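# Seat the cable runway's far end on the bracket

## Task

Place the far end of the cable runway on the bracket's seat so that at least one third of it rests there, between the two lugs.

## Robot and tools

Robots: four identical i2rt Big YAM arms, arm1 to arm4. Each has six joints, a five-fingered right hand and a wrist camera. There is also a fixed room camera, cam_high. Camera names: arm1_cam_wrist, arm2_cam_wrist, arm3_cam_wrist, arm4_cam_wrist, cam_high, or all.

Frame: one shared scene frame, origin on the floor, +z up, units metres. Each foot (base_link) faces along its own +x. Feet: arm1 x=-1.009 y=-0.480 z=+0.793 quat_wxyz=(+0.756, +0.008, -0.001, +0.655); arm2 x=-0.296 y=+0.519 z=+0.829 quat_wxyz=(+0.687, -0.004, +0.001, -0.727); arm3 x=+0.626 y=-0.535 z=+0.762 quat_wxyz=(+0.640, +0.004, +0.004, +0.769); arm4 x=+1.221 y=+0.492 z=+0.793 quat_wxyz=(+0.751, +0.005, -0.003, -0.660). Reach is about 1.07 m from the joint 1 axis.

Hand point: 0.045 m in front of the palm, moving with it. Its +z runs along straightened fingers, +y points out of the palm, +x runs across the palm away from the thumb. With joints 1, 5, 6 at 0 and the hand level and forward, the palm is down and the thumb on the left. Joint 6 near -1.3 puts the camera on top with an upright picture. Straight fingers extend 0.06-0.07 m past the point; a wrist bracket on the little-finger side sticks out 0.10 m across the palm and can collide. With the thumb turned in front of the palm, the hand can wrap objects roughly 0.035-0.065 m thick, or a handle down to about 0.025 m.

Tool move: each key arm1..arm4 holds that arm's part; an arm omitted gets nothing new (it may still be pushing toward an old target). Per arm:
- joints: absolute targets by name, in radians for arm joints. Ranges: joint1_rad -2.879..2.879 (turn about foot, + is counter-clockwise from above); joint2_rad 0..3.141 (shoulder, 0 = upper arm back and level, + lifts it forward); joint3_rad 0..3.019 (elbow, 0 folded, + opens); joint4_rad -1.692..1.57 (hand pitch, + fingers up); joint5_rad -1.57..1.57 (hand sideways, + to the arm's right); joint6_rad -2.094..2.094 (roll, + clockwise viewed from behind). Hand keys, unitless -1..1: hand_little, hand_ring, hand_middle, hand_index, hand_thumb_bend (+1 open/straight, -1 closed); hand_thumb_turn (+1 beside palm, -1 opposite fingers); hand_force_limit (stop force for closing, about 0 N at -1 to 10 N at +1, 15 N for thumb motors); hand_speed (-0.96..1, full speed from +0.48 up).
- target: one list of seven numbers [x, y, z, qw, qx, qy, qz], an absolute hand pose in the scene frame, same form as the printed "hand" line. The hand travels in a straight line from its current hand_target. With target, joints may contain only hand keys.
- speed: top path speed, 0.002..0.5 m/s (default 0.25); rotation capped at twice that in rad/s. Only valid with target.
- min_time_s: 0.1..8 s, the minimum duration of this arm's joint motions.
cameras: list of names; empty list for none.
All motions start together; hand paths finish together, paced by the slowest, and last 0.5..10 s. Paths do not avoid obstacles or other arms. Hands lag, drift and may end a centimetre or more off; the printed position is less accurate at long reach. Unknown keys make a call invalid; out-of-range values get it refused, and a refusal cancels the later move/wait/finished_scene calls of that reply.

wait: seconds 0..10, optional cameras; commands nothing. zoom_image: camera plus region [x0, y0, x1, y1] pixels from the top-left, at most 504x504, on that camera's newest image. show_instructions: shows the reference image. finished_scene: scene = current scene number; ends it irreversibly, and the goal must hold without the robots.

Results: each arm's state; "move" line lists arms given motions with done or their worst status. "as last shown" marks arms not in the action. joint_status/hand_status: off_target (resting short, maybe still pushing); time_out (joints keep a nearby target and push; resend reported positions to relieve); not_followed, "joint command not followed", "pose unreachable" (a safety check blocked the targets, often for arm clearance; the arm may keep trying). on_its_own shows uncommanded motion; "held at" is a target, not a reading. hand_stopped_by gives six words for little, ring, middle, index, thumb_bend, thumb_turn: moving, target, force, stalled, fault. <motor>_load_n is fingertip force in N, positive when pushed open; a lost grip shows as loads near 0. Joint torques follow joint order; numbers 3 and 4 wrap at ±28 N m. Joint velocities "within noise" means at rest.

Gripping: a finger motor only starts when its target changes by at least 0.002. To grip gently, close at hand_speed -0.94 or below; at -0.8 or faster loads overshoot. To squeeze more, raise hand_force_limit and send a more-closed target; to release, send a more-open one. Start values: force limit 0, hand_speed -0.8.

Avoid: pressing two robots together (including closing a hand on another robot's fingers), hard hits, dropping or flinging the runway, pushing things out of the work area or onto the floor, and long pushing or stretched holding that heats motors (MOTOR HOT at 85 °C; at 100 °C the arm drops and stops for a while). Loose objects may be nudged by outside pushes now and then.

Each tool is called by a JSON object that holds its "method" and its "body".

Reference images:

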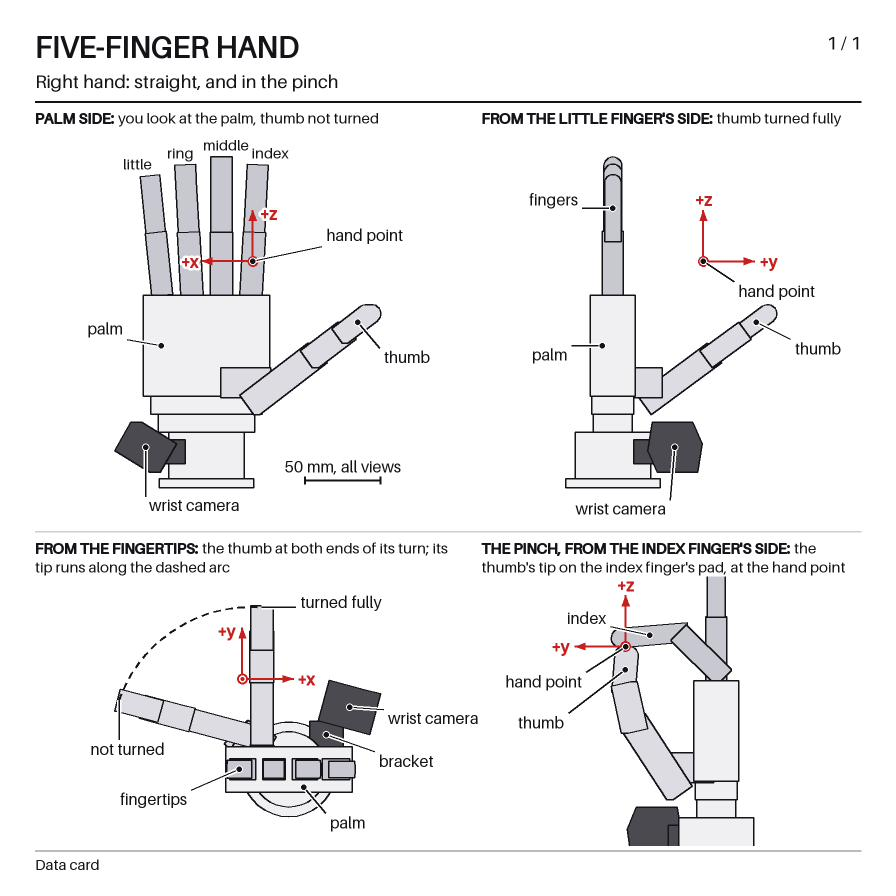

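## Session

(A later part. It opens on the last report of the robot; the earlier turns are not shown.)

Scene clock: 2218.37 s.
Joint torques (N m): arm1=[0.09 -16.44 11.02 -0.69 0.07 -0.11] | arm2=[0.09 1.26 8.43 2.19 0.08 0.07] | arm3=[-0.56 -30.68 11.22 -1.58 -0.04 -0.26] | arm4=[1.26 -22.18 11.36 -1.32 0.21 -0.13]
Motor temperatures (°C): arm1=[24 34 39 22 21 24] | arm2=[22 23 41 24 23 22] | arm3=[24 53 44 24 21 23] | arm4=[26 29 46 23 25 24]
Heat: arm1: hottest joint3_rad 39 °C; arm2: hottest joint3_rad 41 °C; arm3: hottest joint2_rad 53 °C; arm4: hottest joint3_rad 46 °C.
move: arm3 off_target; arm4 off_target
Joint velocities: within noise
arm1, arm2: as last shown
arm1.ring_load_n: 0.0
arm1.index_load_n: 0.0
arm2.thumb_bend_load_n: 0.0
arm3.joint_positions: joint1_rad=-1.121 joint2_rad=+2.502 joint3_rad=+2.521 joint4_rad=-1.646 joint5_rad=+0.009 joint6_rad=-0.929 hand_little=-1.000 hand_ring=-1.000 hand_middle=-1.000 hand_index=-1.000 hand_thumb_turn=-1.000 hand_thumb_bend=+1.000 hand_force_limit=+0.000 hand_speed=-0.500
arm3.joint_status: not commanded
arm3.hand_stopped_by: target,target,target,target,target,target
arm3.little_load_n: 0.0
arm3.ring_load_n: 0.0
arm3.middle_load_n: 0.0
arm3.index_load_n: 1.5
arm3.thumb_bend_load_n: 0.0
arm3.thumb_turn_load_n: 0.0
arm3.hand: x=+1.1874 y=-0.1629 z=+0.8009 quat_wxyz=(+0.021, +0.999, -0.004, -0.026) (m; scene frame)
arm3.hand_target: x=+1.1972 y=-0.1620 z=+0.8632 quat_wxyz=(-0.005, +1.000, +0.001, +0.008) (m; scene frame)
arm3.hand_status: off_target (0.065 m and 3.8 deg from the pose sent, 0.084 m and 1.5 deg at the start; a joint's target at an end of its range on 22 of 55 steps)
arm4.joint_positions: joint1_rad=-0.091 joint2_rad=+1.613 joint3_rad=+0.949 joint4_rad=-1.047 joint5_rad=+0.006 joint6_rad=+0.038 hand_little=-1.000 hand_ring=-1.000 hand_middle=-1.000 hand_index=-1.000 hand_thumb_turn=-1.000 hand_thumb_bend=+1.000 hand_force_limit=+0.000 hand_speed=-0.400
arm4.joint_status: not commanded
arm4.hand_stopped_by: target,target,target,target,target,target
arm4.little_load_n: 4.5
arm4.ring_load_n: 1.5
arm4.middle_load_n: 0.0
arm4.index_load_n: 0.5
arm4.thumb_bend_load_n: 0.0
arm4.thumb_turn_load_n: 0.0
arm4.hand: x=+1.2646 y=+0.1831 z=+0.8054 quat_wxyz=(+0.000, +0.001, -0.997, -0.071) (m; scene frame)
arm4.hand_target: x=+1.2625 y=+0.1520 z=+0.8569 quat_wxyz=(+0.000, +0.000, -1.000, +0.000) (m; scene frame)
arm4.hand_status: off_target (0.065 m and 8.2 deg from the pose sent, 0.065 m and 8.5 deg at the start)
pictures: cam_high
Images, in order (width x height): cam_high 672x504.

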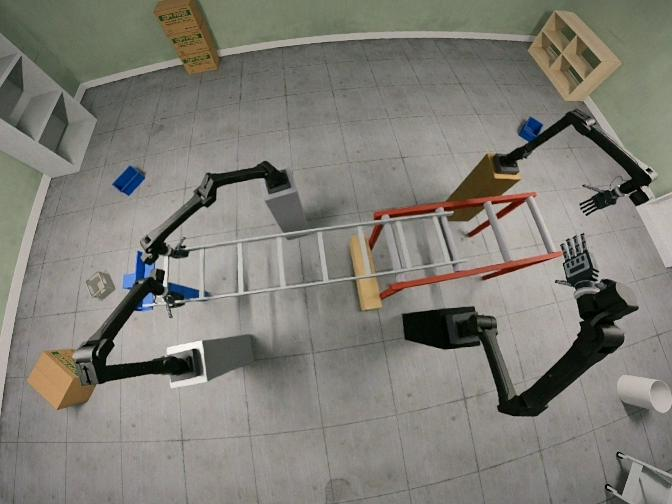

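{"method": "move", "body": {"arm3": {"target": [1.20, -0.185, 0.880, 0, 1, 0, 0], "speed": 0.06}, "arm4": {"target": [1.262, 0.125, 0.870, 0, 0, 1, 0], "speed": 0.06}, "cameras": ["cam_high"]}}

{"method": "zoom_image", "body": {"camera": "cam_high", "region": [130, 245, 175, 315]}}

{"method": "zoom_image", "body": {"camera": "cam_high", "region": [130, 295, 170, 320]}}

Scene clock: 2234.50 s.
Joint torques (N m): arm1=[0.26 -16.38 10.97 -0.72 0.06 -0.1] | arm2=[0.03 1.26 8.44 2.18 0.09 0.07] | arm3=[-2.37 -33.67 8.2 -1.59 0.22 -0.37] | arm4=[1.14 -19.25 16.57 -2.48 0.27 -0.14]
Motor temperatures (°C): arm1=[24 34 39 22 21 24] | arm2=[22 23 41 24 23 22] | arm3=[24 55 48 24 21 23] | arm4=[26 29 44 23 25 24]
Heat: arm1: hottest joint3_rad 39 °C; arm2: hottest joint3_rad 41 °C; arm3: hottest joint2_rad 55 °C; arm4: hottest joint3_rad 44 °C.
move: arm3 off_target; arm4 off_target
Joint velocities: within noise
arm1, arm2: as last shown
arm2.little_load_n: -0.5
arm3.joint_positions: joint1_rad=-1.131 joint2_rad=+2.488 joint3_rad=+2.495 joint4_rad=-1.646 joint5_rad=+0.004 joint6_rad=-0.944 hand_little=-1.000 hand_ring=-1.000 hand_middle=-1.000 hand_index=-1.000 hand_thumb_turn=-1.000 hand_thumb_bend=+1.000 hand_force_limit=+0.000 hand_speed=-0.500
arm3.joint_status: not commanded
arm3.hand_stopped_by: target,target,target,target,target,target
arm3.little_load_n: 0.0
arm3.ring_load_n: 0.0
arm3.middle_load_n: 0.0
arm3.index_load_n: 1.5
arm3.thumb_bend_load_n: 0.0
arm3.thumb_turn_load_n: 0.0
arm3.hand: x=+1.1869 y=-0.1715 z=+0.8018 quat_wxyz=(+0.022, +0.999, -0.002, -0.032) (m; scene frame)
arm3.hand_target: x=+1.1977 y=-0.1859 z=+0.8761 quat_wxyz=(-0.001, +1.000, +0.000, +0.003) (m; scene frame)
arm3.hand_status: off_target (0.080 m and 4.5 deg from the pose sent, 0.083 m and 3.8 deg at the start; a joint's target at an end of its range on 27 of 35 steps)
arm4.joint_positions: joint1_rad=-0.091 joint2_rad=+1.616 joint3_rad=+0.958 joint4_rad=-1.047 joint5_rad=+0.004 joint6_rad=+0.037 hand_little=-1.000 hand_ring=-1.000 hand_middle=-1.000 hand_index=-1.000 hand_thumb_turn=-1.000 hand_thumb_bend=+1.000 hand_force_limit=+0.000 hand_speed=-0.400
arm4.joint_status: not commanded
arm4.hand_stopped_by: target,target,target,target,target,target
arm4.little_load_n: 4.0
arm4.ring_load_n: 1.0
arm4.middle_load_n: 0.0
arm4.index_load_n: 0.5
arm4.thumb_bend_load_n: 0.0
arm4.thumb_turn_load_n: 0.0
arm4.hand: x=+1.2648 y=+0.1791 z=+0.8064 quat_wxyz=(-0.001, +0.001, -0.998, -0.068) (m; scene frame)
arm4.hand_target: x=+1.2623 y=+0.1319 z=+0.8671 quat_wxyz=(+0.000, +0.000, -1.000, +0.001) (m; scene frame)
arm4.hand_status: off_target (0.083 m and 7.8 deg from the pose sent, 0.087 m and 8.2 deg at the start)
pictures: cam_high
Images, in order (width x height): cam_high 672x504.

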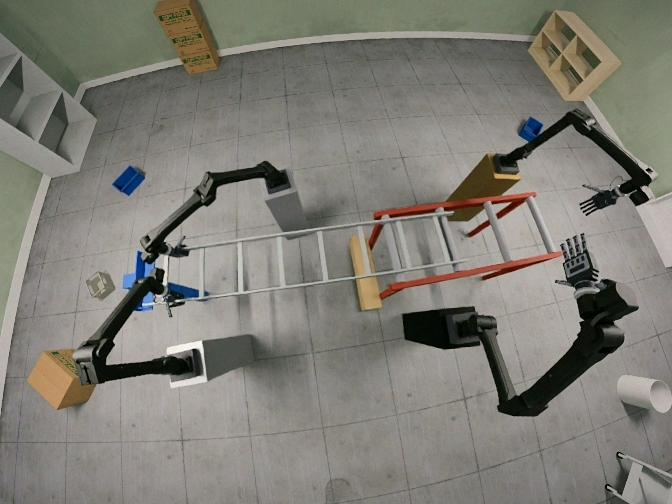

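Scaled by 7.200 from the camera's 672x504 image, which has a finer 960x720 frame.

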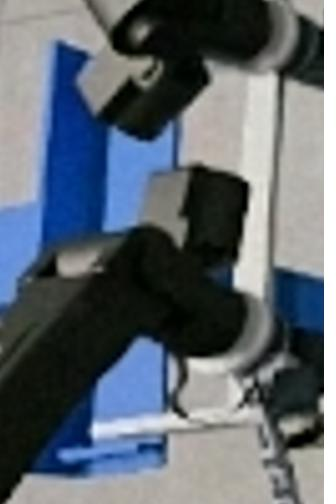

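Scaled by 12.600 from the camera's 672x504 image, which has a finer 960x720 frame.

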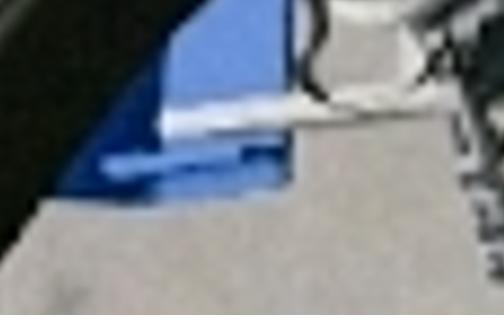

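{"method": "move", "body": {"arm3": {"target": [1.197, -0.176, 0.825, 0, 1, 0, 0], "speed": 0.05}, "arm4": {"target": [1.262, 0.155, 0.820, 0, 0, 1, 0], "speed": 0.05}, "cameras": ["cam_high"]}}

{"method": "zoom_image", "body": {"camera": "cam_high", "region": [130, 245, 175, 315]}}

{"method": "zoom_image", "body": {"camera": "cam_high", "region": [130, 295, 170, 320]}}

Scene clock: 2250.27 s.
Joint torques (N m): arm1=[-0.09 -16.38 11.02 -0.69 0.06 -0.1] | arm2=[0.03 1.26 8.44 2.17 0.08 0.07] | arm3=[-0.91 -30.1 7.84 -0.02 0.24 -0.25] | arm4=[1.14 -19.43 8.72 -0.87 0.06 -0.16]
Motor temperatures (°C): arm1=[24 34 39 22 21 24] | arm2=[22 23 41 24 23 22] | arm3=[24 58 45 24 21 23] | arm4=[26 30 49 23 25 24]
Heat: arm1: hottest joint3_rad 39 °C; arm2: hottest joint3_rad 41 °C; arm3: hottest joint2_rad 58 °C; arm4: hottest joint3_rad 49 °C.
move: arm3 off_target; arm4 off_target
Joint velocities: within noise
arm1, arm2: as last shown
arm2.little_load_n: 0.0
arm3.joint_positions: joint1_rad=-1.133 joint2_rad=+2.459 joint3_rad=+2.385 joint4_rad=-1.567 joint5_rad=+0.002 joint6_rad=-0.946 hand_little=-1.000 hand_ring=-1.000 hand_middle=-1.000 hand_index=-1.000 hand_thumb_turn=-1.000 hand_thumb_bend=+1.000 hand_force_limit=+0.000 hand_speed=-0.500
arm3.joint_status: not commanded
arm3.hand_stopped_by: target,target,target,target,target,target
arm3.little_load_n: 0.0
arm3.ring_load_n: 0.0
arm3.middle_load_n: 0.5
arm3.index_load_n: 1.0
arm3.thumb_bend_load_n: 0.0
arm3.thumb_turn_load_n: 0.0
arm3.hand: x=+1.1818 y=-0.1762 z=+0.7815 quat_wxyz=(+0.022, +0.999, -0.002, -0.033) (m; scene frame)
arm3.hand_target: x=+1.1957 y=-0.1768 z=+0.8247 quat_wxyz=(+0.000, +1.000, +0.000, +0.000) (m; scene frame)
arm3.hand_status: off_target (0.046 m and 4.6 deg from the pose sent, 0.026 m and 4.5 deg at the start)
arm4.joint_positions: joint1_rad=-0.091 joint2_rad=+1.629 joint3_rad=+0.914 joint4_rad=-0.946 joint5_rad=+0.010 joint6_rad=+0.039 hand_little=-1.000 hand_ring=-1.000 hand_middle=-1.000 hand_index=-1.000 hand_thumb_turn=-1.000 hand_thumb_bend=+1.000 hand_force_limit=+0.000 hand_speed=-0.400
arm4.joint_status: not commanded
arm4.hand_stopped_by: target,target,target,target,target,target
arm4.little_load_n: 1.0
arm4.ring_load_n: 0.5
arm4.middle_load_n: 0.5
arm4.index_load_n: 1.5
arm4.thumb_bend_load_n: 0.0
arm4.thumb_turn_load_n: 0.0
arm4.hand: x=+1.2641 y=+0.1767 z=+0.7843 quat_wxyz=(+0.002, +0.000, -0.999, -0.047) (m; scene frame)
arm4.hand_target: x=+1.2622 y=+0.1566 z=+0.8183 quat_wxyz=(+0.000, +0.000, -1.000, +0.000) (m; scene frame)
arm4.hand_status: off_target (0.042 m and 5.3 deg from the pose sent, 0.028 m and 7.9 deg at the start)
pictures: cam_high
Images, in order (width x height): cam_high 672x504.

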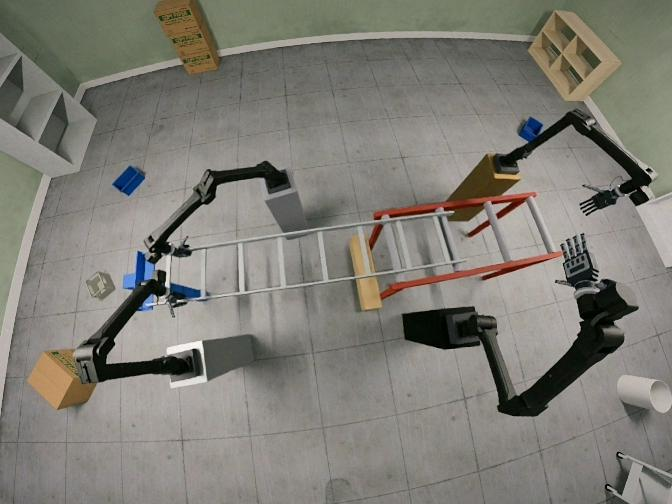

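Scaled by 7.200 from the camera's 672x504 image, which has a finer 960x720 frame.

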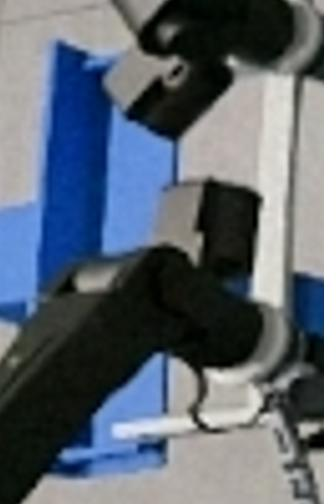

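Scaled by 12.600 from the camera's 672x504 image, which has a finer 960x720 frame.

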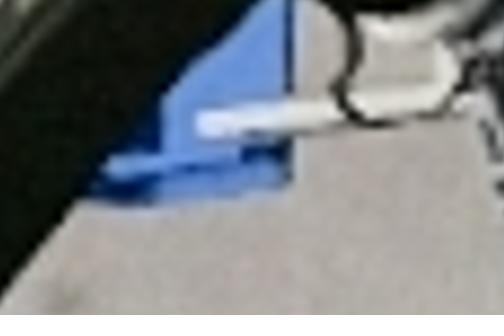

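{"method": "move", "body": {"arm3": {"target": [1.23, -0.178, 0.855, 0, 1, 0, 0], "speed": 0.06}, "arm4": {"target": [1.30, 0.148, 0.850, 0, 0, 1, 0], "speed": 0.06}, "cameras": ["cam_high"]}}

{"method": "zoom_image", "body": {"camera": "cam_high", "region": [130, 245, 175, 315]}}

{"method": "zoom_image", "body": {"camera": "cam_high", "region": [130, 295, 170, 320]}}

Scene clock: 2288.60 s.
Joint torques (N m): arm1=[0.15 -16.32 10.95 -0.69 0.05 -0.11] | arm2=[-0.03 1.26 8.43 2.18 0.09 0.07] | arm3=[-1.61 -30.27 12.25 -1.47 0.3 -0.31] | arm4=[3.25 -21.07 12.88 -2.77 0.07 0.11]
Motor temperatures (°C): arm1=[24 34 40 22 21 24] | arm2=[22 23 41 24 23 22] | arm3=[24 55 45 24 21 23] | arm4=[26 31 44 23 24 24]
Heat: arm1: hottest joint3_rad 40 °C; arm2: hottest joint3_rad 41 °C; arm3: hottest joint2_rad 55 °C; arm4: hottest joint3_rad 44 °C.
move: arm3 off_target; arm4 off_target
Joint velocities: within noise
arm1, arm2: as last shown
arm2.little_load_n: -0.5
arm3.joint_positions: joint1_rad=-1.149 joint2_rad=+2.546 joint3_rad=+2.574 joint4_rad=-1.647 joint5_rad=+0.002 joint6_rad=-0.966 hand_little=-1.000 hand_ring=-1.000 hand_middle=-1.000 hand_index=-1.000 hand_thumb_turn=-1.000 hand_thumb_bend=+1.000 hand_force_limit=+0.000 hand_speed=-0.500
arm3.joint_status: not commanded
arm3.hand_stopped_by: target,target,target,target,target,target
arm3.little_load_n: 0.0
arm3.ring_load_n: 0.0
arm3.middle_load_n: 0.0
arm3.index_load_n: 1.5
arm3.thumb_bend_load_n: 0.0
arm3.thumb_turn_load_n: 0.0
arm3.hand: x=+1.2065 y=-0.1737 z=+0.7878 quat_wxyz=(+0.016, +1.000, +0.000, -0.025) (m; scene frame)
arm3.hand_target: x=+1.2259 y=-0.1804 z=+0.8534 quat_wxyz=(-0.010, +1.000, +0.001, +0.017) (m; scene frame)
arm3.hand_status: off_target (0.071 m and 3.4 deg from the pose sent, 0.088 m and 4.6 deg at the start; a joint's target at an end of its range on 25 of 45 steps)
arm4.joint_positions: joint1_rad=-0.027 joint2_rad=+1.623 joint3_rad=+0.920 joint4_rad=-0.970 joint5_rad=+0.006 joint6_rad=+0.103 hand_little=-1.000 hand_ring=-1.000 hand_middle=-1.000 hand_index=-1.000 hand_thumb_turn=-1.000 hand_thumb_bend=+1.000 hand_force_limit=+0.000 hand_speed=-0.400
arm4.joint_status: not commanded
arm4.hand_stopped_by: target,target,target,target,target,target
arm4.little_load_n: 3.0
arm4.ring_load_n: 1.0
arm4.middle_load_n: 0.0
arm4.index_load_n: 0.0
arm4.thumb_bend_load_n: 0.0
arm4.thumb_turn_load_n: 0.0
arm4.hand: x=+1.2887 y=+0.1809 z=+0.7894 quat_wxyz=(+0.003, +0.000, -0.999, -0.052) (m; scene frame)
arm4.hand_target: x=+1.2996 y=+0.1521 z=+0.8454 quat_wxyz=(-0.002, +0.000, -1.000, +0.001) (m; scene frame)
arm4.hand_status: off_target (0.070 m and 6.0 deg from the pose sent, 0.080 m and 5.3 deg at the start)
pictures: cam_high
Images, in order (width x height): cam_high 672x504.

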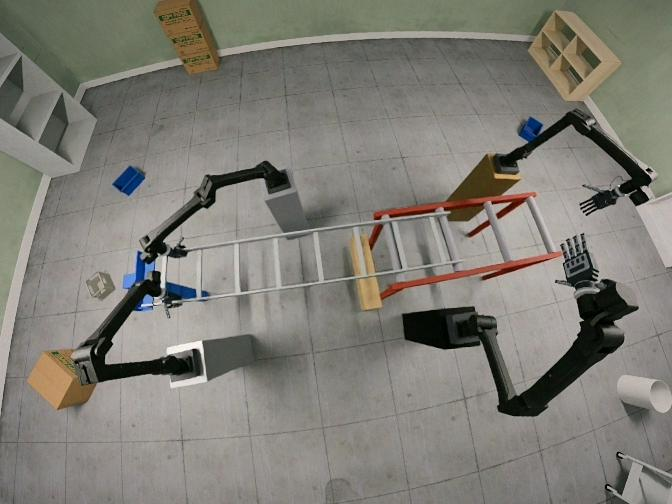

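Scaled by 7.200 from the camera's 672x504 image, which has a finer 960x720 frame.

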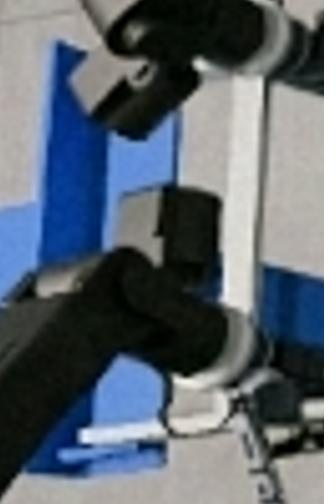

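Scaled by 12.600 from the camera's 672x504 image, which has a finer 960x720 frame.

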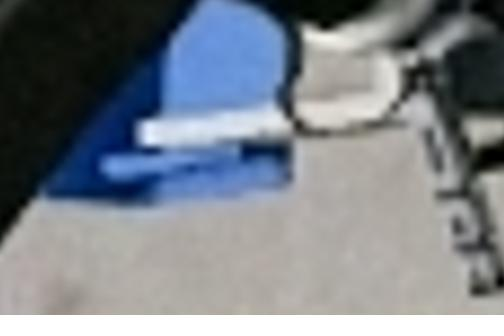

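{"method": "move", "body": {"arm3": {"target": [1.237, -0.182, 0.815, 0, 1, 0, 0], "speed": 0.05}, "arm4": {"target": [1.303, 0.145, 0.810, 0, 0, 1, 0], "speed": 0.05}, "cameras": ["cam_high"]}}

{"method": "zoom_image", "body": {"camera": "cam_high", "region": [130, 245, 175, 315]}}

{"method": "zoom_image", "body": {"camera": "cam_high", "region": [130, 295, 170, 320]}}

Scene clock: 2305.13 s.
Joint torques (N m): arm1=[-0.03 -16.44 10.97 -0.69 0.05 -0.11] | arm2=[0.03 1.26 8.44 2.18 0.08 0.07] | arm3=[-1.9 -28.4 11.41 -0.77 0.27 -0.3] | arm4=[2.55 -17.38 10.37 -0.35 0.12 0.02]
Motor temperatures (°C): arm1=[24 34 40 22 21 24] | arm2=[22 23 41 24 23 22] | arm3=[24 61 45 24 21 23] | arm4=[26 31 45 23 24 24]
Heat: arm1: hottest joint3_rad 40 °C; arm2: hottest joint3_rad 41 °C; arm3: hottest joint2_rad 61 °C; arm4: hottest joint3_rad 45 °C.
move: arm3 off_target; arm4 off_target
Joint velocities: within noise
arm1: as last shown
arm2.joint_positions: joint1_rad=-0.211 joint2_rad=+0.534 joint3_rad=+1.375 joint4_rad=-1.139 joint5_rad=+0.245 joint6_rad=-1.411 hand_little=+1.000 hand_ring=+1.000 hand_middle=+1.000 hand_index=+1.000 hand_thumb_turn=+1.000 hand_thumb_bend=+1.000 hand_force_limit=+0.000 hand_speed=-0.800
arm2.joint_status: not commanded
arm2.hand_stopped_by: target,target,target,target,target,target
arm2.little_load_n: 0.0
arm2.ring_load_n: 0.0
arm2.middle_load_n: 0.0
arm2.index_load_n: 0.0
arm2.thumb_bend_load_n: 0.0
arm2.thumb_turn_load_n: 0.0
arm2.hand: x=-0.4449 y=+0.3444 z=+1.3858 quat_wxyz=(+0.508, +0.371, -0.708, +0.322) (m; scene frame)
arm2.hand_target: x=-0.4440 y=+0.3473 z=+1.3955 quat_wxyz=(+0.514, +0.366, -0.703, +0.328) (m; scene frame)
arm2.hand_status: not commanded
arm3.joint_positions: joint1_rad=-1.157 joint2_rad=+2.592 joint3_rad=+2.635 joint4_rad=-1.668 joint5_rad=+0.002 joint6_rad=-0.977 hand_little=-1.000 hand_ring=-1.000 hand_middle=-1.000 hand_index=-1.000 hand_thumb_turn=-1.000 hand_thumb_bend=+1.000 hand_force_limit=+0.000 hand_speed=-0.500
arm3.joint_status: not commanded
arm3.hand_stopped_by: target,target,target,target,target,target
arm3.little_load_n: 0.0
arm3.ring_load_n: 0.0
arm3.middle_load_n: 0.0
arm3.index_load_n: 0.5
arm3.thumb_bend_load_n: 0.0
arm3.thumb_turn_load_n: 0.0
arm3.hand: x=+1.2139 y=-0.1755 z=+0.7778 quat_wxyz=(+0.017, +0.999, +0.002, -0.027) (m; scene frame)
arm3.hand_target: x=+1.2348 y=-0.1834 z=+0.8150 quat_wxyz=(-0.001, +1.000, +0.000, +0.004) (m; scene frame)
arm3.hand_status: off_target (0.044 m and 3.7 deg from the pose sent, 0.042 m and 3.4 deg at the start; a joint's target at an end of its range on 18 of 42 steps)
arm4.joint_positions: joint1_rad=-0.011 joint2_rad=+1.648 joint3_rad=+0.920 joint4_rad=-0.944 joint5_rad=+0.006 joint6_rad=+0.119 hand_little=-1.000 hand_ring=-1.000 hand_middle=-1.000 hand_index=-1.000 hand_thumb_turn=-1.000 hand_thumb_bend=+1.000 hand_force_limit=+0.000 hand_speed=-0.400
arm4.joint_status: not commanded
arm4.hand_stopped_by: target,target,target,target,target,target
arm4.little_load_n: 1.5
arm4.ring_load_n: 0.5
arm4.middle_load_n: 0.0
arm4.index_load_n: 1.0
arm4.thumb_bend_load_n: 0.0
arm4.thumb_turn_load_n: 0.0
arm4.hand: x=+1.2951 y=+0.1781 z=+0.7799 quat_wxyz=(+0.004, +0.000, -0.999, -0.051) (m; scene frame)
arm4.hand_target: x=+1.3028 y=+0.1469 z=+0.8101 quat_wxyz=(-0.001, +0.000, -1.000, +0.000) (m; scene frame)
arm4.hand_status: off_target (0.045 m and 5.9 deg from the pose sent, 0.044 m and 6.0 deg at the start)
pictures: cam_high
Images, in order (width x height): cam_high 672x504.

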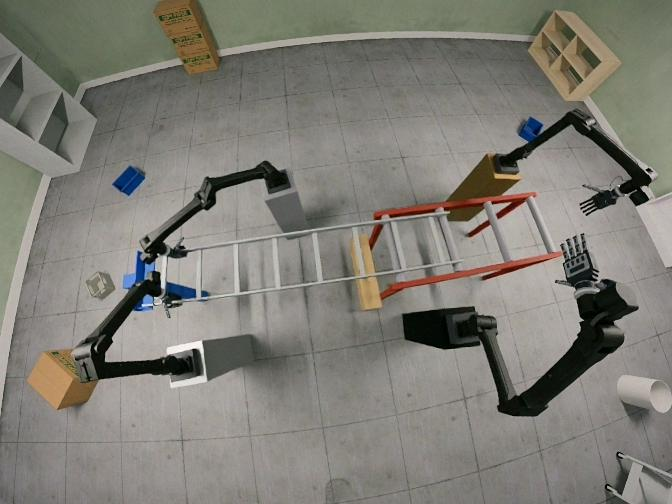

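Scaled by 7.200 from the camera's 672x504 image, which has a finer 960x720 frame.

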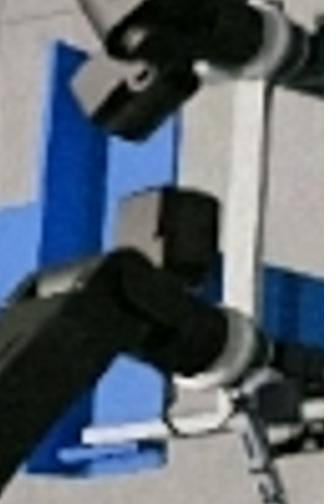

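Scaled by 12.600 from the camera's 672x504 image, which has a finer 960x720 frame.

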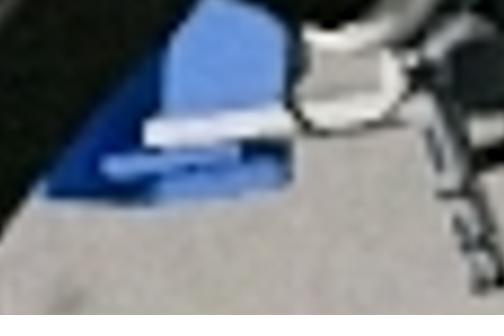

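{"method": "move", "body": {"arm3": {"target": [1.232, -0.177, 0.782, 0, 1, 0, 0], "speed": 0.05}, "arm4": {"target": [1.300, 0.165, 0.782, 0, 0, 1, 0], "speed": 0.05}, "cameras": ["cam_high"]}}

{"method": "zoom_image", "body": {"camera": "cam_high", "region": [130, 295, 170, 320]}}

Scene clock: 2318.30 s.
Joint torques (N m): arm1=[-0.09 -16.38 10.96 -0.73 0.06 -0.09] | arm2=[0.03 1.26 8.44 2.18 0.08 0.07] | arm3=[-0.85 -27.87 6.86 0.35 0.18 -0.22] | arm4=[2.37 -14.33 5.74 0.54 0.08 -0.01]
Motor temperatures (°C): arm1=[24 34 40 22 21 24] | arm2=[22 23 41 24 23 22] | arm3=[24 66 46 24 21 23] | arm4=[26 31 44 23 24 24]
Heat: arm1: hottest joint3_rad 40 °C; arm2: hottest joint3_rad 41 °C; arm3: hottest joint2_rad 66 °C; arm4: hottest joint3_rad 44 °C.
move: arm3 off_target; arm4 off_target
Joint velocities: within noise
arm1, arm2: as last shown
arm3.joint_positions: joint1_rad=-1.162 joint2_rad=+2.592 joint3_rad=+2.616 joint4_rad=-1.619 joint5_rad=+0.002 joint6_rad=-0.977 hand_little=-1.000 hand_ring=-1.000 hand_middle=-1.000 hand_index=-1.000 hand_thumb_turn=-1.000 hand_thumb_bend=+1.000 hand_force_limit=+0.000 hand_speed=-0.500
arm3.joint_status: not commanded
arm3.hand_stopped_by: target,target,target,target,target,target
arm3.little_load_n: 0.0
arm3.ring_load_n: 0.0
arm3.middle_load_n: 0.0
arm3.index_load_n: 0.0
arm3.thumb_bend_load_n: 0.0
arm3.thumb_turn_load_n: 0.0
arm3.hand: x=+1.2227 y=-0.1742 z=+0.7680 quat_wxyz=(+0.008, +1.000, -0.001, -0.015) (m; scene frame)
arm3.hand_target: x=+1.2317 y=-0.1771 z=+0.7819 quat_wxyz=(+0.000, +1.000, +0.000, +0.000) (m; scene frame)
arm3.hand_status: off_target (0.017 m and 2.0 deg from the pose sent, 0.019 m and 3.7 deg at the start)
arm4.joint_positions: joint1_rad=-0.011 joint2_rad=+1.625 joint3_rad=+0.894 joint4_rad=-0.874 joint5_rad=+0.008 joint6_rad=+0.119 hand_little=-1.000 hand_ring=-1.000 hand_middle=-1.000 hand_index=-1.000 hand_thumb_turn=-1.000 hand_thumb_bend=+1.000 hand_force_limit=+0.000 hand_speed=-0.400
arm4.joint_status: not commanded
arm4.hand_stopped_by: target,target,target,target,target,target
arm4.little_load_n: 0.0
arm4.ring_load_n: 0.5
arm4.middle_load_n: 0.0
arm4.index_load_n: 0.0
arm4.thumb_bend_load_n: 0.0
arm4.thumb_turn_load_n: 0.0
arm4.hand: x=+1.2958 y=+0.1700 z=+0.7759 quat_wxyz=(+0.001, +0.000, -1.000, -0.019) (m; scene frame)
arm4.hand_target: x=+1.2999 y=+0.1651 z=+0.7821 quat_wxyz=(+0.000, +0.000, -1.000, +0.000) (m; scene frame)
arm4.hand_status: off_target (0.009 m and 2.1 deg from the pose sent, 0.014 m and 5.9 deg at the start)
pictures: cam_high
Images, in order (width x height): cam_high 672x504.

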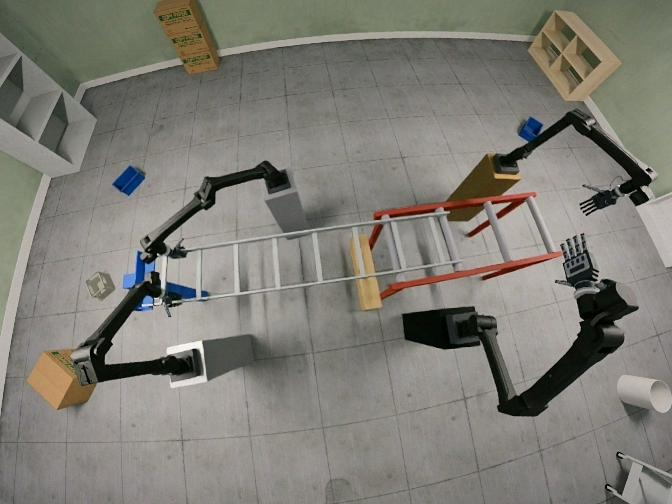

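Scaled by 12.600 from the camera's 672x504 image, which has a finer 960x720 frame.

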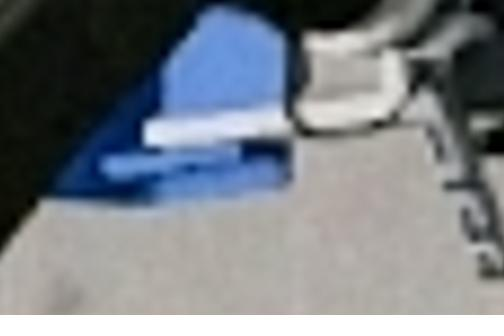

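{"method": "move", "body": {"arm3": {"target": [1.226, -0.164, 0.782, 0, 1, 0, 0], "speed": 0.05, "joints": {"hand_little": 1, "hand_ring": 1, "hand_middle": 1, "hand_index": 1, "hand_speed": -0.4}}, "arm4": {"target": [1.290, 0.165, 0.782, 0, 0, 1, 0], "speed": 0.05, "joints": {"hand_little": 1, "hand_ring": 1, "hand_middle": 1, "hand_index": 1, "hand_speed": -0.4}}, "cameras": ["cam_high", "arm3_cam_wrist", "arm4_cam_wrist"]}}

{"method": "zoom_image", "body": {"camera": "cam_high", "region": [130, 295, 170, 320]}}

Scene clock: 2336.57 s.
Joint torques (N m): arm1=[-0.03 -16.44 11 -0.75 0.05 -0.09] | arm2=[0.03 1.2 8.44 2.18 0.09 0.07] | arm3=[0.38 -26.99 8.92 -0.12 0.15 -0.05] | arm4=[0.56 -14.39 5.55 0.39 0.08 -0.22]
Motor temperatures (°C): arm1=[24 34 40 22 21 24] | arm2=[22 23 41 24 23 22] | arm3=[24 69 46 24 21 23] | arm4=[26 29 40 23 24 24]
Heat: arm1: hottest joint3_rad 40 °C; arm2: hottest joint3_rad 41 °C; arm3: hottest joint2_rad 69 °C; arm4: hottest joint3_rad 40 °C.
move: arm3 off_target; arm4 done
Joint velocities: within noise
arm1, arm2: as last shown
arm3.joint_positions: joint1_rad=-1.159 joint2_rad=+2.592 joint3_rad=+2.616 joint4_rad=-1.618 joint5_rad=+0.002 joint6_rad=-0.977 hand_little=+1.000 hand_ring=+1.000 hand_middle=+1.000 hand_index=+1.000 hand_thumb_turn=-1.000 hand_thumb_bend=+1.000 hand_force_limit=+0.000 hand_speed=-0.400
arm3.joint_status: all done
arm3.hand_stopped_by: target,target,target,target,target,target
arm3.little_load_n: 0.0
arm3.ring_load_n: 0.0
arm3.middle_load_n: 0.0
arm3.index_load_n: 0.0
arm3.thumb_bend_load_n: 0.0
arm3.thumb_turn_load_n: 0.0
arm3.hand: x=+1.2216 y=-0.1721 z=+0.7680 quat_wxyz=(+0.008, +1.000, +0.000, -0.015) (m; scene frame)
arm3.hand_target: x=+1.2256 y=-0.1641 z=+0.7820 quat_wxyz=(+0.000, +1.000, +0.000, +0.000) (m; scene frame)
arm3.hand_status: off_target (0.017 m and 1.9 deg from the pose sent, 0.018 m and 1.9 deg at the start)
arm4.joint_positions: joint1_rad=-0.011 joint2_rad=+1.623 joint3_rad=+0.894 joint4_rad=-0.868 joint5_rad=+0.009 joint6_rad=+0.116 hand_little=+1.000 hand_ring=+1.000 hand_middle=+1.000 hand_index=+1.000 hand_thumb_turn=-1.000 hand_thumb_bend=+1.000 hand_force_limit=+0.000 hand_speed=-0.400
arm4.joint_status: all done
arm4.hand_stopped_by: target,target,target,target,target,target
arm4.little_load_n: 0.0
arm4.ring_load_n: 0.0
arm4.middle_load_n: 0.0
arm4.index_load_n: 0.0
arm4.thumb_bend_load_n: 0.0
arm4.thumb_turn_load_n: 0.0
arm4.hand: x=+1.2955 y=+0.1683 z=+0.7762 quat_wxyz=(+0.001, +0.001, -1.000, -0.015) (m; scene frame)
arm4.hand_target: x=+1.2901 y=+0.1651 z=+0.7819 quat_wxyz=(+0.000, +0.000, -1.000, +0.000) (m; scene frame)
arm4.hand_status: done (0.009 m and 1.7 deg from the pose sent, 0.010 m and 2.1 deg at the start)
pictures: arm3_cam_wrist, arm4_cam_wrist, cam_high
Images, in order (width x height): arm3_cam_wrist 672x504, arm4_cam_wrist 672x504, cam_high 672x504.

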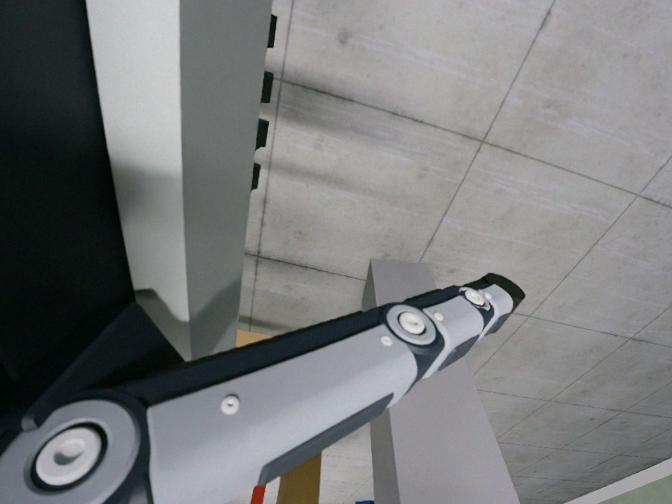

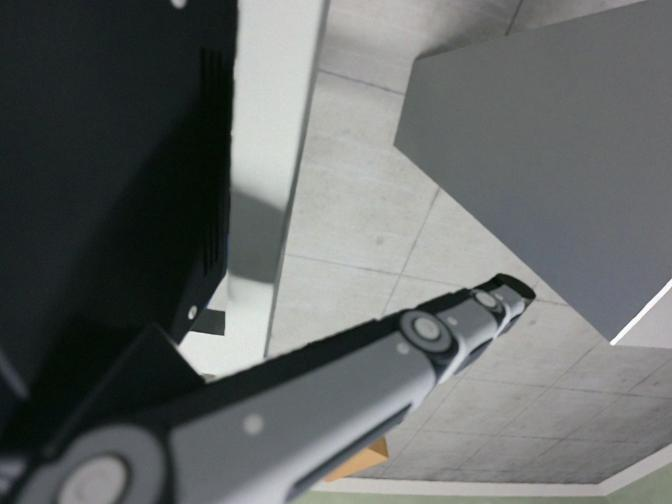

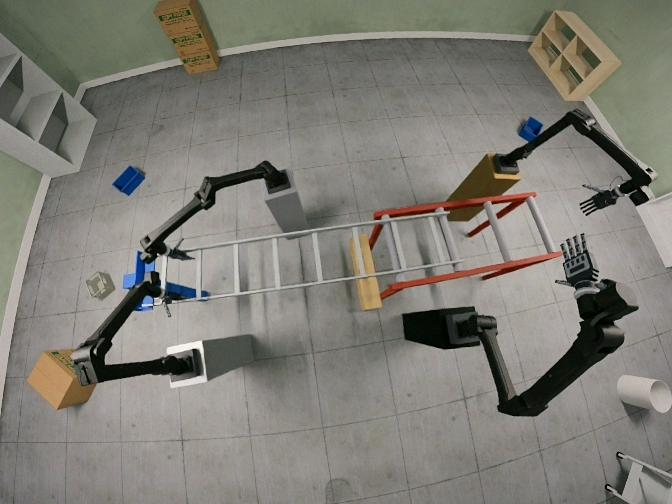

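Scaled by 12.600 from the camera's 672x504 image, which has a finer 960x720 frame.

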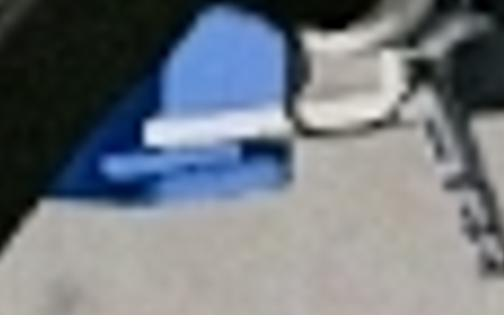

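{"method": "move", "body": {"arm3": {"target": [1.215, -0.148, 0.85, 0, 1, 0, 0], "speed": 0.1}, "arm4": {"target": [1.275, 0.160, 0.85, 0, 0, 1, 0], "speed": 0.1}}}

{"method": "move", "body": {"arm3": {"target": [1.15, -0.15, 0.98, 0, 1, 0, 0], "speed": 0.15}, "arm4": {"target": [1.262, 0.150, 0.95, 0, 0, 1, 0], "speed": 0.12}, "cameras": ["cam_high", "arm3_cam_wrist", "arm4_cam_wrist"]}}

{"method": "zoom_image", "body": {"camera": "cam_high", "region": [130, 245, 175, 315]}}

Scene clock: 2356.63 s.
Joint torques (N m): arm1=[0.15 -16.32 11 -0.7 0.06 -0.11] | arm2=[0.03 1.2 8.44 2.17 0.09 0.07] | arm3=[0.73 -27.16 9.4 -0.36 0.18 0.02] | arm4=[0.56 -13.1 11.33 -0.54 0.06 -0.24]
Motor temperatures (°C): arm1=[24 34 40 22 21 24] | arm2=[22 23 41 24 23 22] | arm3=[24 69 47 24 21 23] | arm4=[26 29 38 23 24 24]
Heat: arm1: hottest joint3_rad 40 °C; arm2: hottest joint3_rad 41 °C; arm3: hottest joint2_rad 69 °C; arm4: hottest joint3_rad 38 °C.
move: arm3 off_target; arm4 off_target
Joint velocities: within noise
arm1.joint_positions: joint1_rad=+0.443 joint2_rad=+1.726 joint3_rad=+1.858 joint4_rad=-1.697 joint5_rad=+0.012 joint6_rad=-1.269 hand_little=+1.000 hand_ring=+1.000 hand_middle=+1.000 hand_index=+1.000 hand_thumb_turn=+1.000 hand_thumb_bend=+1.000 hand_force_limit=+0.000 hand_speed=-0.800
arm1.joint_status: not commanded
arm1.hand_stopped_by: target,target,target,target,target,target
arm1.little_load_n: 0.0
arm1.ring_load_n: 0.0
arm1.middle_load_n: 0.0
arm1.index_load_n: 0.0
arm1.thumb_bend_load_n: 0.0
arm1.thumb_turn_load_n: 0.0
arm1.hand: x=-1.0993 y=-0.0090 z=+1.0757 quat_wxyz=(-0.007, +0.708, +0.706, +0.008) (m; scene frame)
arm1.hand_target: x=-1.0997 y=-0.0013 z=+1.0992 quat_wxyz=(-0.032, +0.705, +0.708, +0.022) (m; scene frame)
arm1.hand_status: not commanded
arm2: as last shown
arm3.joint_positions: joint1_rad=-1.131 joint2_rad=+2.529 joint3_rad=+2.656 joint4_rad=-1.673 joint5_rad=+0.004 joint6_rad=-0.965 hand_little=+1.000 hand_ring=+1.000 hand_middle=+1.000 hand_index=+1.000 hand_thumb_turn=-1.000 hand_thumb_bend=+1.000 hand_force_limit=+0.000 hand_speed=-0.400
arm3.joint_status: not commanded
arm3.hand_stopped_by: target,target,target,target,target,target
arm3.little_load_n: 0.0
arm3.ring_load_n: 0.0
arm3.middle_load_n: 0.0
arm3.index_load_n: 0.0
arm3.thumb_bend_load_n: 0.0
arm3.thumb_turn_load_n: 0.0
arm3.hand: x=+1.2117 y=-0.1553 z=+0.8268 quat_wxyz=(-0.005, +1.000, +0.008, +0.006) (m; scene frame)
arm3.hand_target: x=+1.2140 y=-0.1489 z=+0.8496 quat_wxyz=(-0.016, +1.000, +0.003, +0.023) (m; scene frame)
arm3.hand_status: off_target (0.025 m and 1.3 deg from the pose sent, 0.086 m and 1.9 deg at the start; a joint's target at an end of its range on 34 of 43 steps)
arm4.joint_positions: joint1_rad=-0.049 joint2_rad=+1.510 joint3_rad=+0.923 joint4_rad=-1.042 joint5_rad=+0.010 joint6_rad=+0.081 hand_little=+1.000 hand_ring=+1.000 hand_middle=+1.000 hand_index=+1.000 hand_thumb_turn=-1.000 hand_thumb_bend=+1.000 hand_force_limit=+0.000 hand_speed=-0.400
arm4.joint_status: not commanded
arm4.hand_stopped_by: target,target,target,target,target,target
arm4.little_load_n: 0.0
arm4.ring_load_n: 0.0
arm4.middle_load_n: 0.0
arm4.index_load_n: 0.0
arm4.thumb_bend_load_n: 0.0
arm4.thumb_turn_load_n: 0.0
arm4.hand: x=+1.2790 y=+0.1842 z=+0.8288 quat_wxyz=(+0.002, +0.000, -1.000, -0.030) (m; scene frame)
arm4.hand_target: x=+1.2750 y=+0.1610 z=+0.8500 quat_wxyz=(+0.000, +0.000, -1.000, +0.000) (m; scene frame)
arm4.hand_status: off_target (0.032 m and 3.5 deg from the pose sent, 0.077 m and 1.7 deg at the start)
pictures: none

Scene clock: 2358.47 s.
Joint torques (N m): arm1=[0.09 -16.5 10.97 -0.7 0.07 -0.1] | arm2=[-0.03 1.26 8.43 2.18 0.09 0.07] | arm3=[0.56 -24.59 7.19 -0.12 0.15 0.02] | arm4=[0.56 -12.69 13 -0.42 0.03 -0.22]
Motor temperatures (°C): arm1=[24 34 40 22 21 24] | arm2=[22 23 41 24 23 22] | arm3=[24 69 47 24 21 23] | arm4=[26 29 39 23 24 24]
Heat: arm1: hottest joint3_rad 40 °C; arm2: hottest joint3_rad 41 °C; arm3: hottest joint2_rad 69 °C; arm4: hottest joint3_rad 39 °C.
move: arm3 off_target; arm4 off_target
Joint velocities: within noise
arm1, arm2: as last shown
arm3.joint_positions: joint1_rad=-1.075 joint2_rad=+2.212 joint3_rad=+2.456 joint4_rad=-1.673 joint5_rad=+0.011 joint6_rad=-0.916 hand_little=+1.000 hand_ring=+1.000 hand_middle=+1.000 hand_index=+1.000 hand_thumb_turn=-1.000 hand_thumb_bend=+1.000 hand_force_limit=+0.000 hand_speed=-0.400
arm3.joint_status: not commanded
arm3.hand_stopped_by: target,target,target,target,target,target
arm3.little_load_n: 0.0
arm3.ring_load_n: 0.0
arm3.middle_load_n: 0.0
arm3.index_load_n: 0.0
arm3.thumb_bend_load_n: 0.0
arm3.thumb_turn_load_n: 0.0
arm3.hand: x=+1.1545 y=-0.1505 z=+0.9678 quat_wxyz=(-0.039, +0.998, +0.011, +0.054) (m; scene frame)
arm3.hand_target: x=+1.1495 y=-0.1504 z=+0.9793 quat_wxyz=(-0.041, +0.997, +0.005, +0.058) (m; scene frame)
arm3.hand_status: off_target (0.013 m and 7.7 deg from the pose sent, 0.165 m and 1.3 deg at the start; a joint's target at an end of its range on 54 of 55 steps)
arm4.joint_positions: joint1_rad=-0.080 joint2_rad=+1.429 joint3_rad=+1.116 joint4_rad=-1.322 joint5_rad=+0.011 joint6_rad=+0.048 hand_little=+1.000 hand_ring=+1.000 hand_middle=+1.000 hand_index=+1.000 hand_thumb_turn=-1.000 hand_thumb_bend=+1.000 hand_force_limit=+0.000 hand_speed=-0.400
arm4.joint_status: not commanded
arm4.hand_stopped_by: target,target,target,target,target,target
arm4.little_load_n: 0.0
arm4.ring_load_n: 0.0
arm4.middle_load_n: 0.0
arm4.index_load_n: 0.0
arm4.thumb_bend_load_n: 0.0
arm4.thumb_turn_load_n: 0.0
arm4.hand: x=+1.2669 y=+0.1706 z=+0.9256 quat_wxyz=(+0.002, +0.001, -0.999, -0.033) (m; scene frame)
arm4.hand_target: x=+1.2620 y=+0.1514 z=+0.9499 quat_wxyz=(+0.001, +0.000, -1.000, +0.000) (m; scene frame)
arm4.hand_status: off_target (0.032 m and 3.8 deg from the pose sent, 0.127 m and 3.5 deg at the start)
pictures: arm3_cam_wrist, arm4_cam_wrist, cam_high
Images, in order (width x height): arm3_cam_wrist 672x504, arm4_cam_wrist 672x504, cam_high 672x504.

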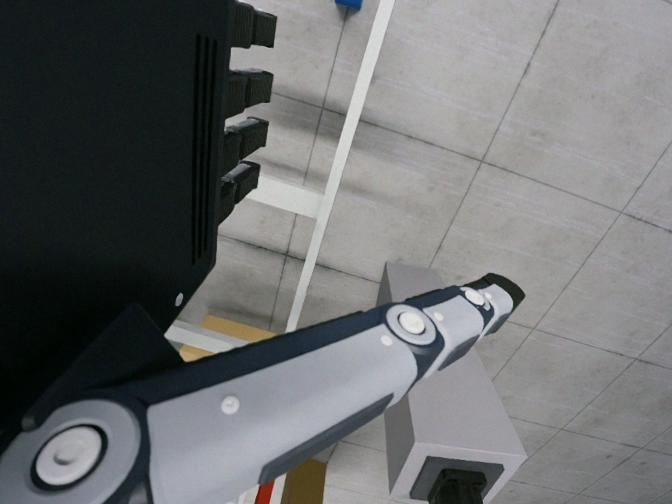

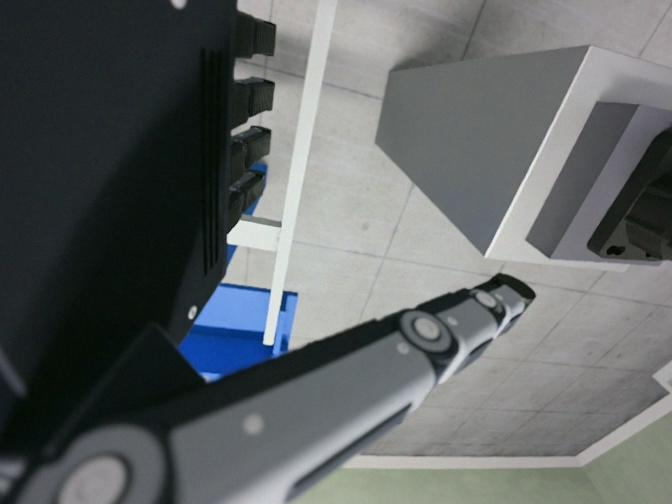

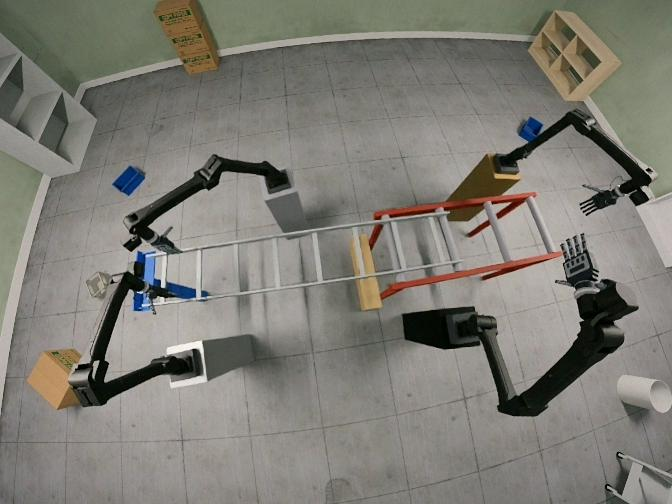

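Scaled by 7.200 from the camera's 672x504 image, which has a finer 960x720 frame.

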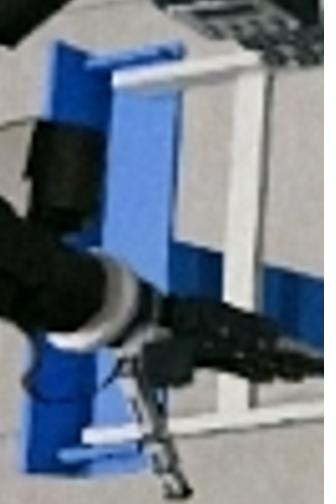

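{"method": "zoom_image", "body": {"camera": "arm4_cam_wrist", "region": [200, 260, 310, 370]}}

{"method": "move", "body": {"arm3": {"target": [1.0, -0.24, 1.03, 0, 1, 0, 0], "speed": 0.2}, "arm4": {"target": [1.262, 0.22, 1.0, 0, 0, 1, 0], "speed": 0.15}, "cameras": ["cam_high", "arm4_cam_wrist"]}}

{"method": "zoom_image", "body": {"camera": "cam_high", "region": [130, 245, 175, 315]}}

Scaled by 4.582 from the camera's 672x504 image, which has a finer 960x720 frame.

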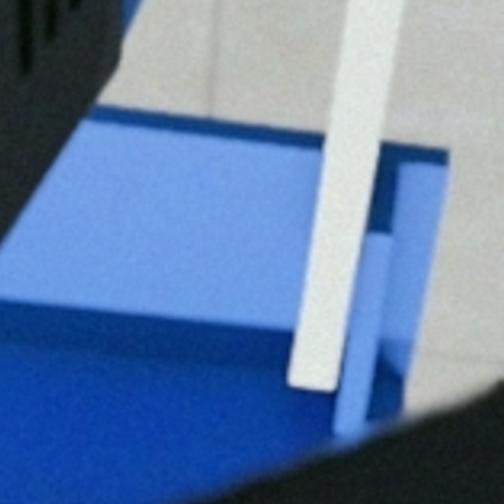

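Scene clock: 2372.00 s.
Joint torques (N m): arm1=[0.09 -16.5 10.97 -0.72 0.05 -0.11] | arm2=[0.09 1.26 8.44 2.17 0.08 0.07] | arm3=[0.62 -18.61 7.04 -0.35 -0.13 0.03] | arm4=[1.14 -9.52 9.02 -0.32 0 -0.13]
Motor temperatures (°C): arm1=[24 34 40 22 21 24] | arm2=[22 23 41 24 23 22] | arm3=[24 64 44 24 21 23] | arm4=[26 28 41 23 24 24]
Heat: arm1: hottest joint3_rad 40 °C; arm2: hottest joint3_rad 41 °C; arm3: hottest joint2_rad 64 °C; arm4: hottest joint3_rad 41 °C.
move: arm3 off_target; arm4 done
Joint velocities: within noise
arm1, arm2: as last shown
arm3.joint_positions: joint1_rad=-1.034 joint2_rad=+1.757 joint3_rad=+1.866 joint4_rad=-1.674 joint5_rad=+0.010 joint6_rad=-0.862 hand_little=+1.000 hand_ring=+1.000 hand_middle=+1.000 hand_index=+1.000 hand_thumb_turn=-1.000 hand_thumb_bend=+1.000 hand_force_limit=+0.000 hand_speed=-0.400
arm3.joint_status: not commanded
arm3.hand_stopped_by: target,target,target,target,target,target
arm3.little_load_n: 0.0
arm3.ring_load_n: 0.0
arm3.middle_load_n: 0.0
arm3.index_load_n: 0.0
arm3.thumb_bend_load_n: 0.0
arm3.thumb_turn_load_n: 0.0
arm3.hand: x=+1.0061 y=-0.2410 z=+1.0212 quat_wxyz=(+0.003, +1.000, +0.005, +0.000) (m; scene frame)
arm3.hand_target: x=+1.0001 y=-0.2401 z=+1.0297 quat_wxyz=(-0.002, +1.000, +0.000, +0.002) (m; scene frame)
arm3.hand_status: off_target (0.011 m and 0.7 deg from the pose sent, 0.189 m and 7.7 deg at the start; a joint's target at an end of its range on 27 of 54 steps)
arm4.joint_positions: joint1_rad=-0.080 joint2_rad=+1.223 joint3_rad=+1.116 joint4_rad=-1.472 joint5_rad=+0.011 joint6_rad=+0.048 hand_little=+1.000 hand_ring=+1.000 hand_middle=+1.000 hand_index=+1.000 hand_thumb_turn=-1.000 hand_thumb_bend=+1.000 hand_force_limit=+0.000 hand_speed=-0.400
arm4.joint_status: not commanded
arm4.hand_stopped_by: target,target,target,target,target,target
arm4.little_load_n: 0.0
arm4.ring_load_n: 0.0
arm4.middle_load_n: 0.0
arm4.index_load_n: 0.0
arm4.thumb_bend_load_n: 0.0
arm4.thumb_turn_load_n: 0.0
arm4.hand: x=+1.2638 y=+0.2180 z=+0.9935 quat_wxyz=(+0.001, +0.001, -1.000, -0.005) (m; scene frame)
arm4.hand_target: x=+1.2620 y=+0.2200 z=+0.9999 quat_wxyz=(+0.000, +0.000, -1.000, +0.000) (m; scene frame)
arm4.hand_status: done (0.007 m and 0.6 deg from the pose sent, 0.089 m and 3.8 deg at the start)
pictures: arm4_cam_wrist, cam_high
Images, in order (width x height): arm4_cam_wrist 672x504, cam_high 672x504.

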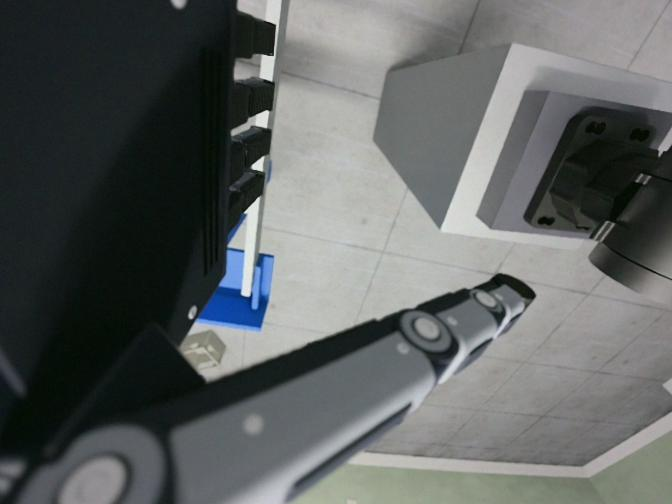

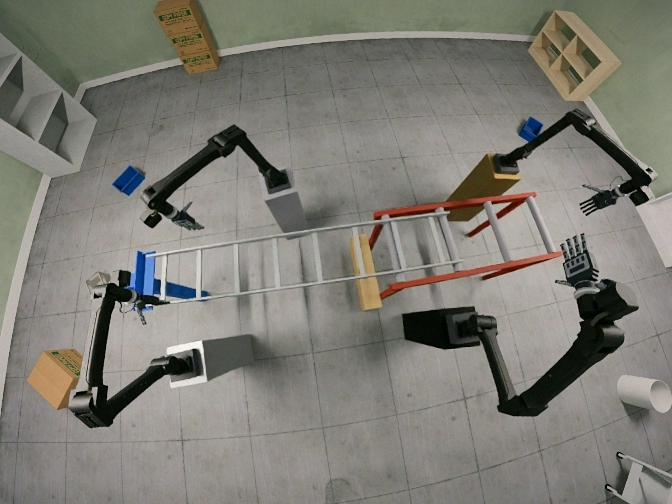

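Scaled by 7.200 from the camera's 672x504 image, which has a finer 960x720 frame.

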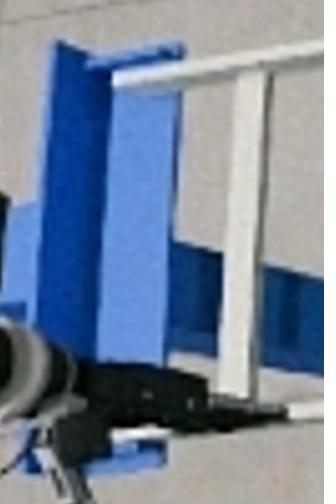

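{"method": "finished_scene", "body": {"scene": 1}}

The scene is finished: the task was done.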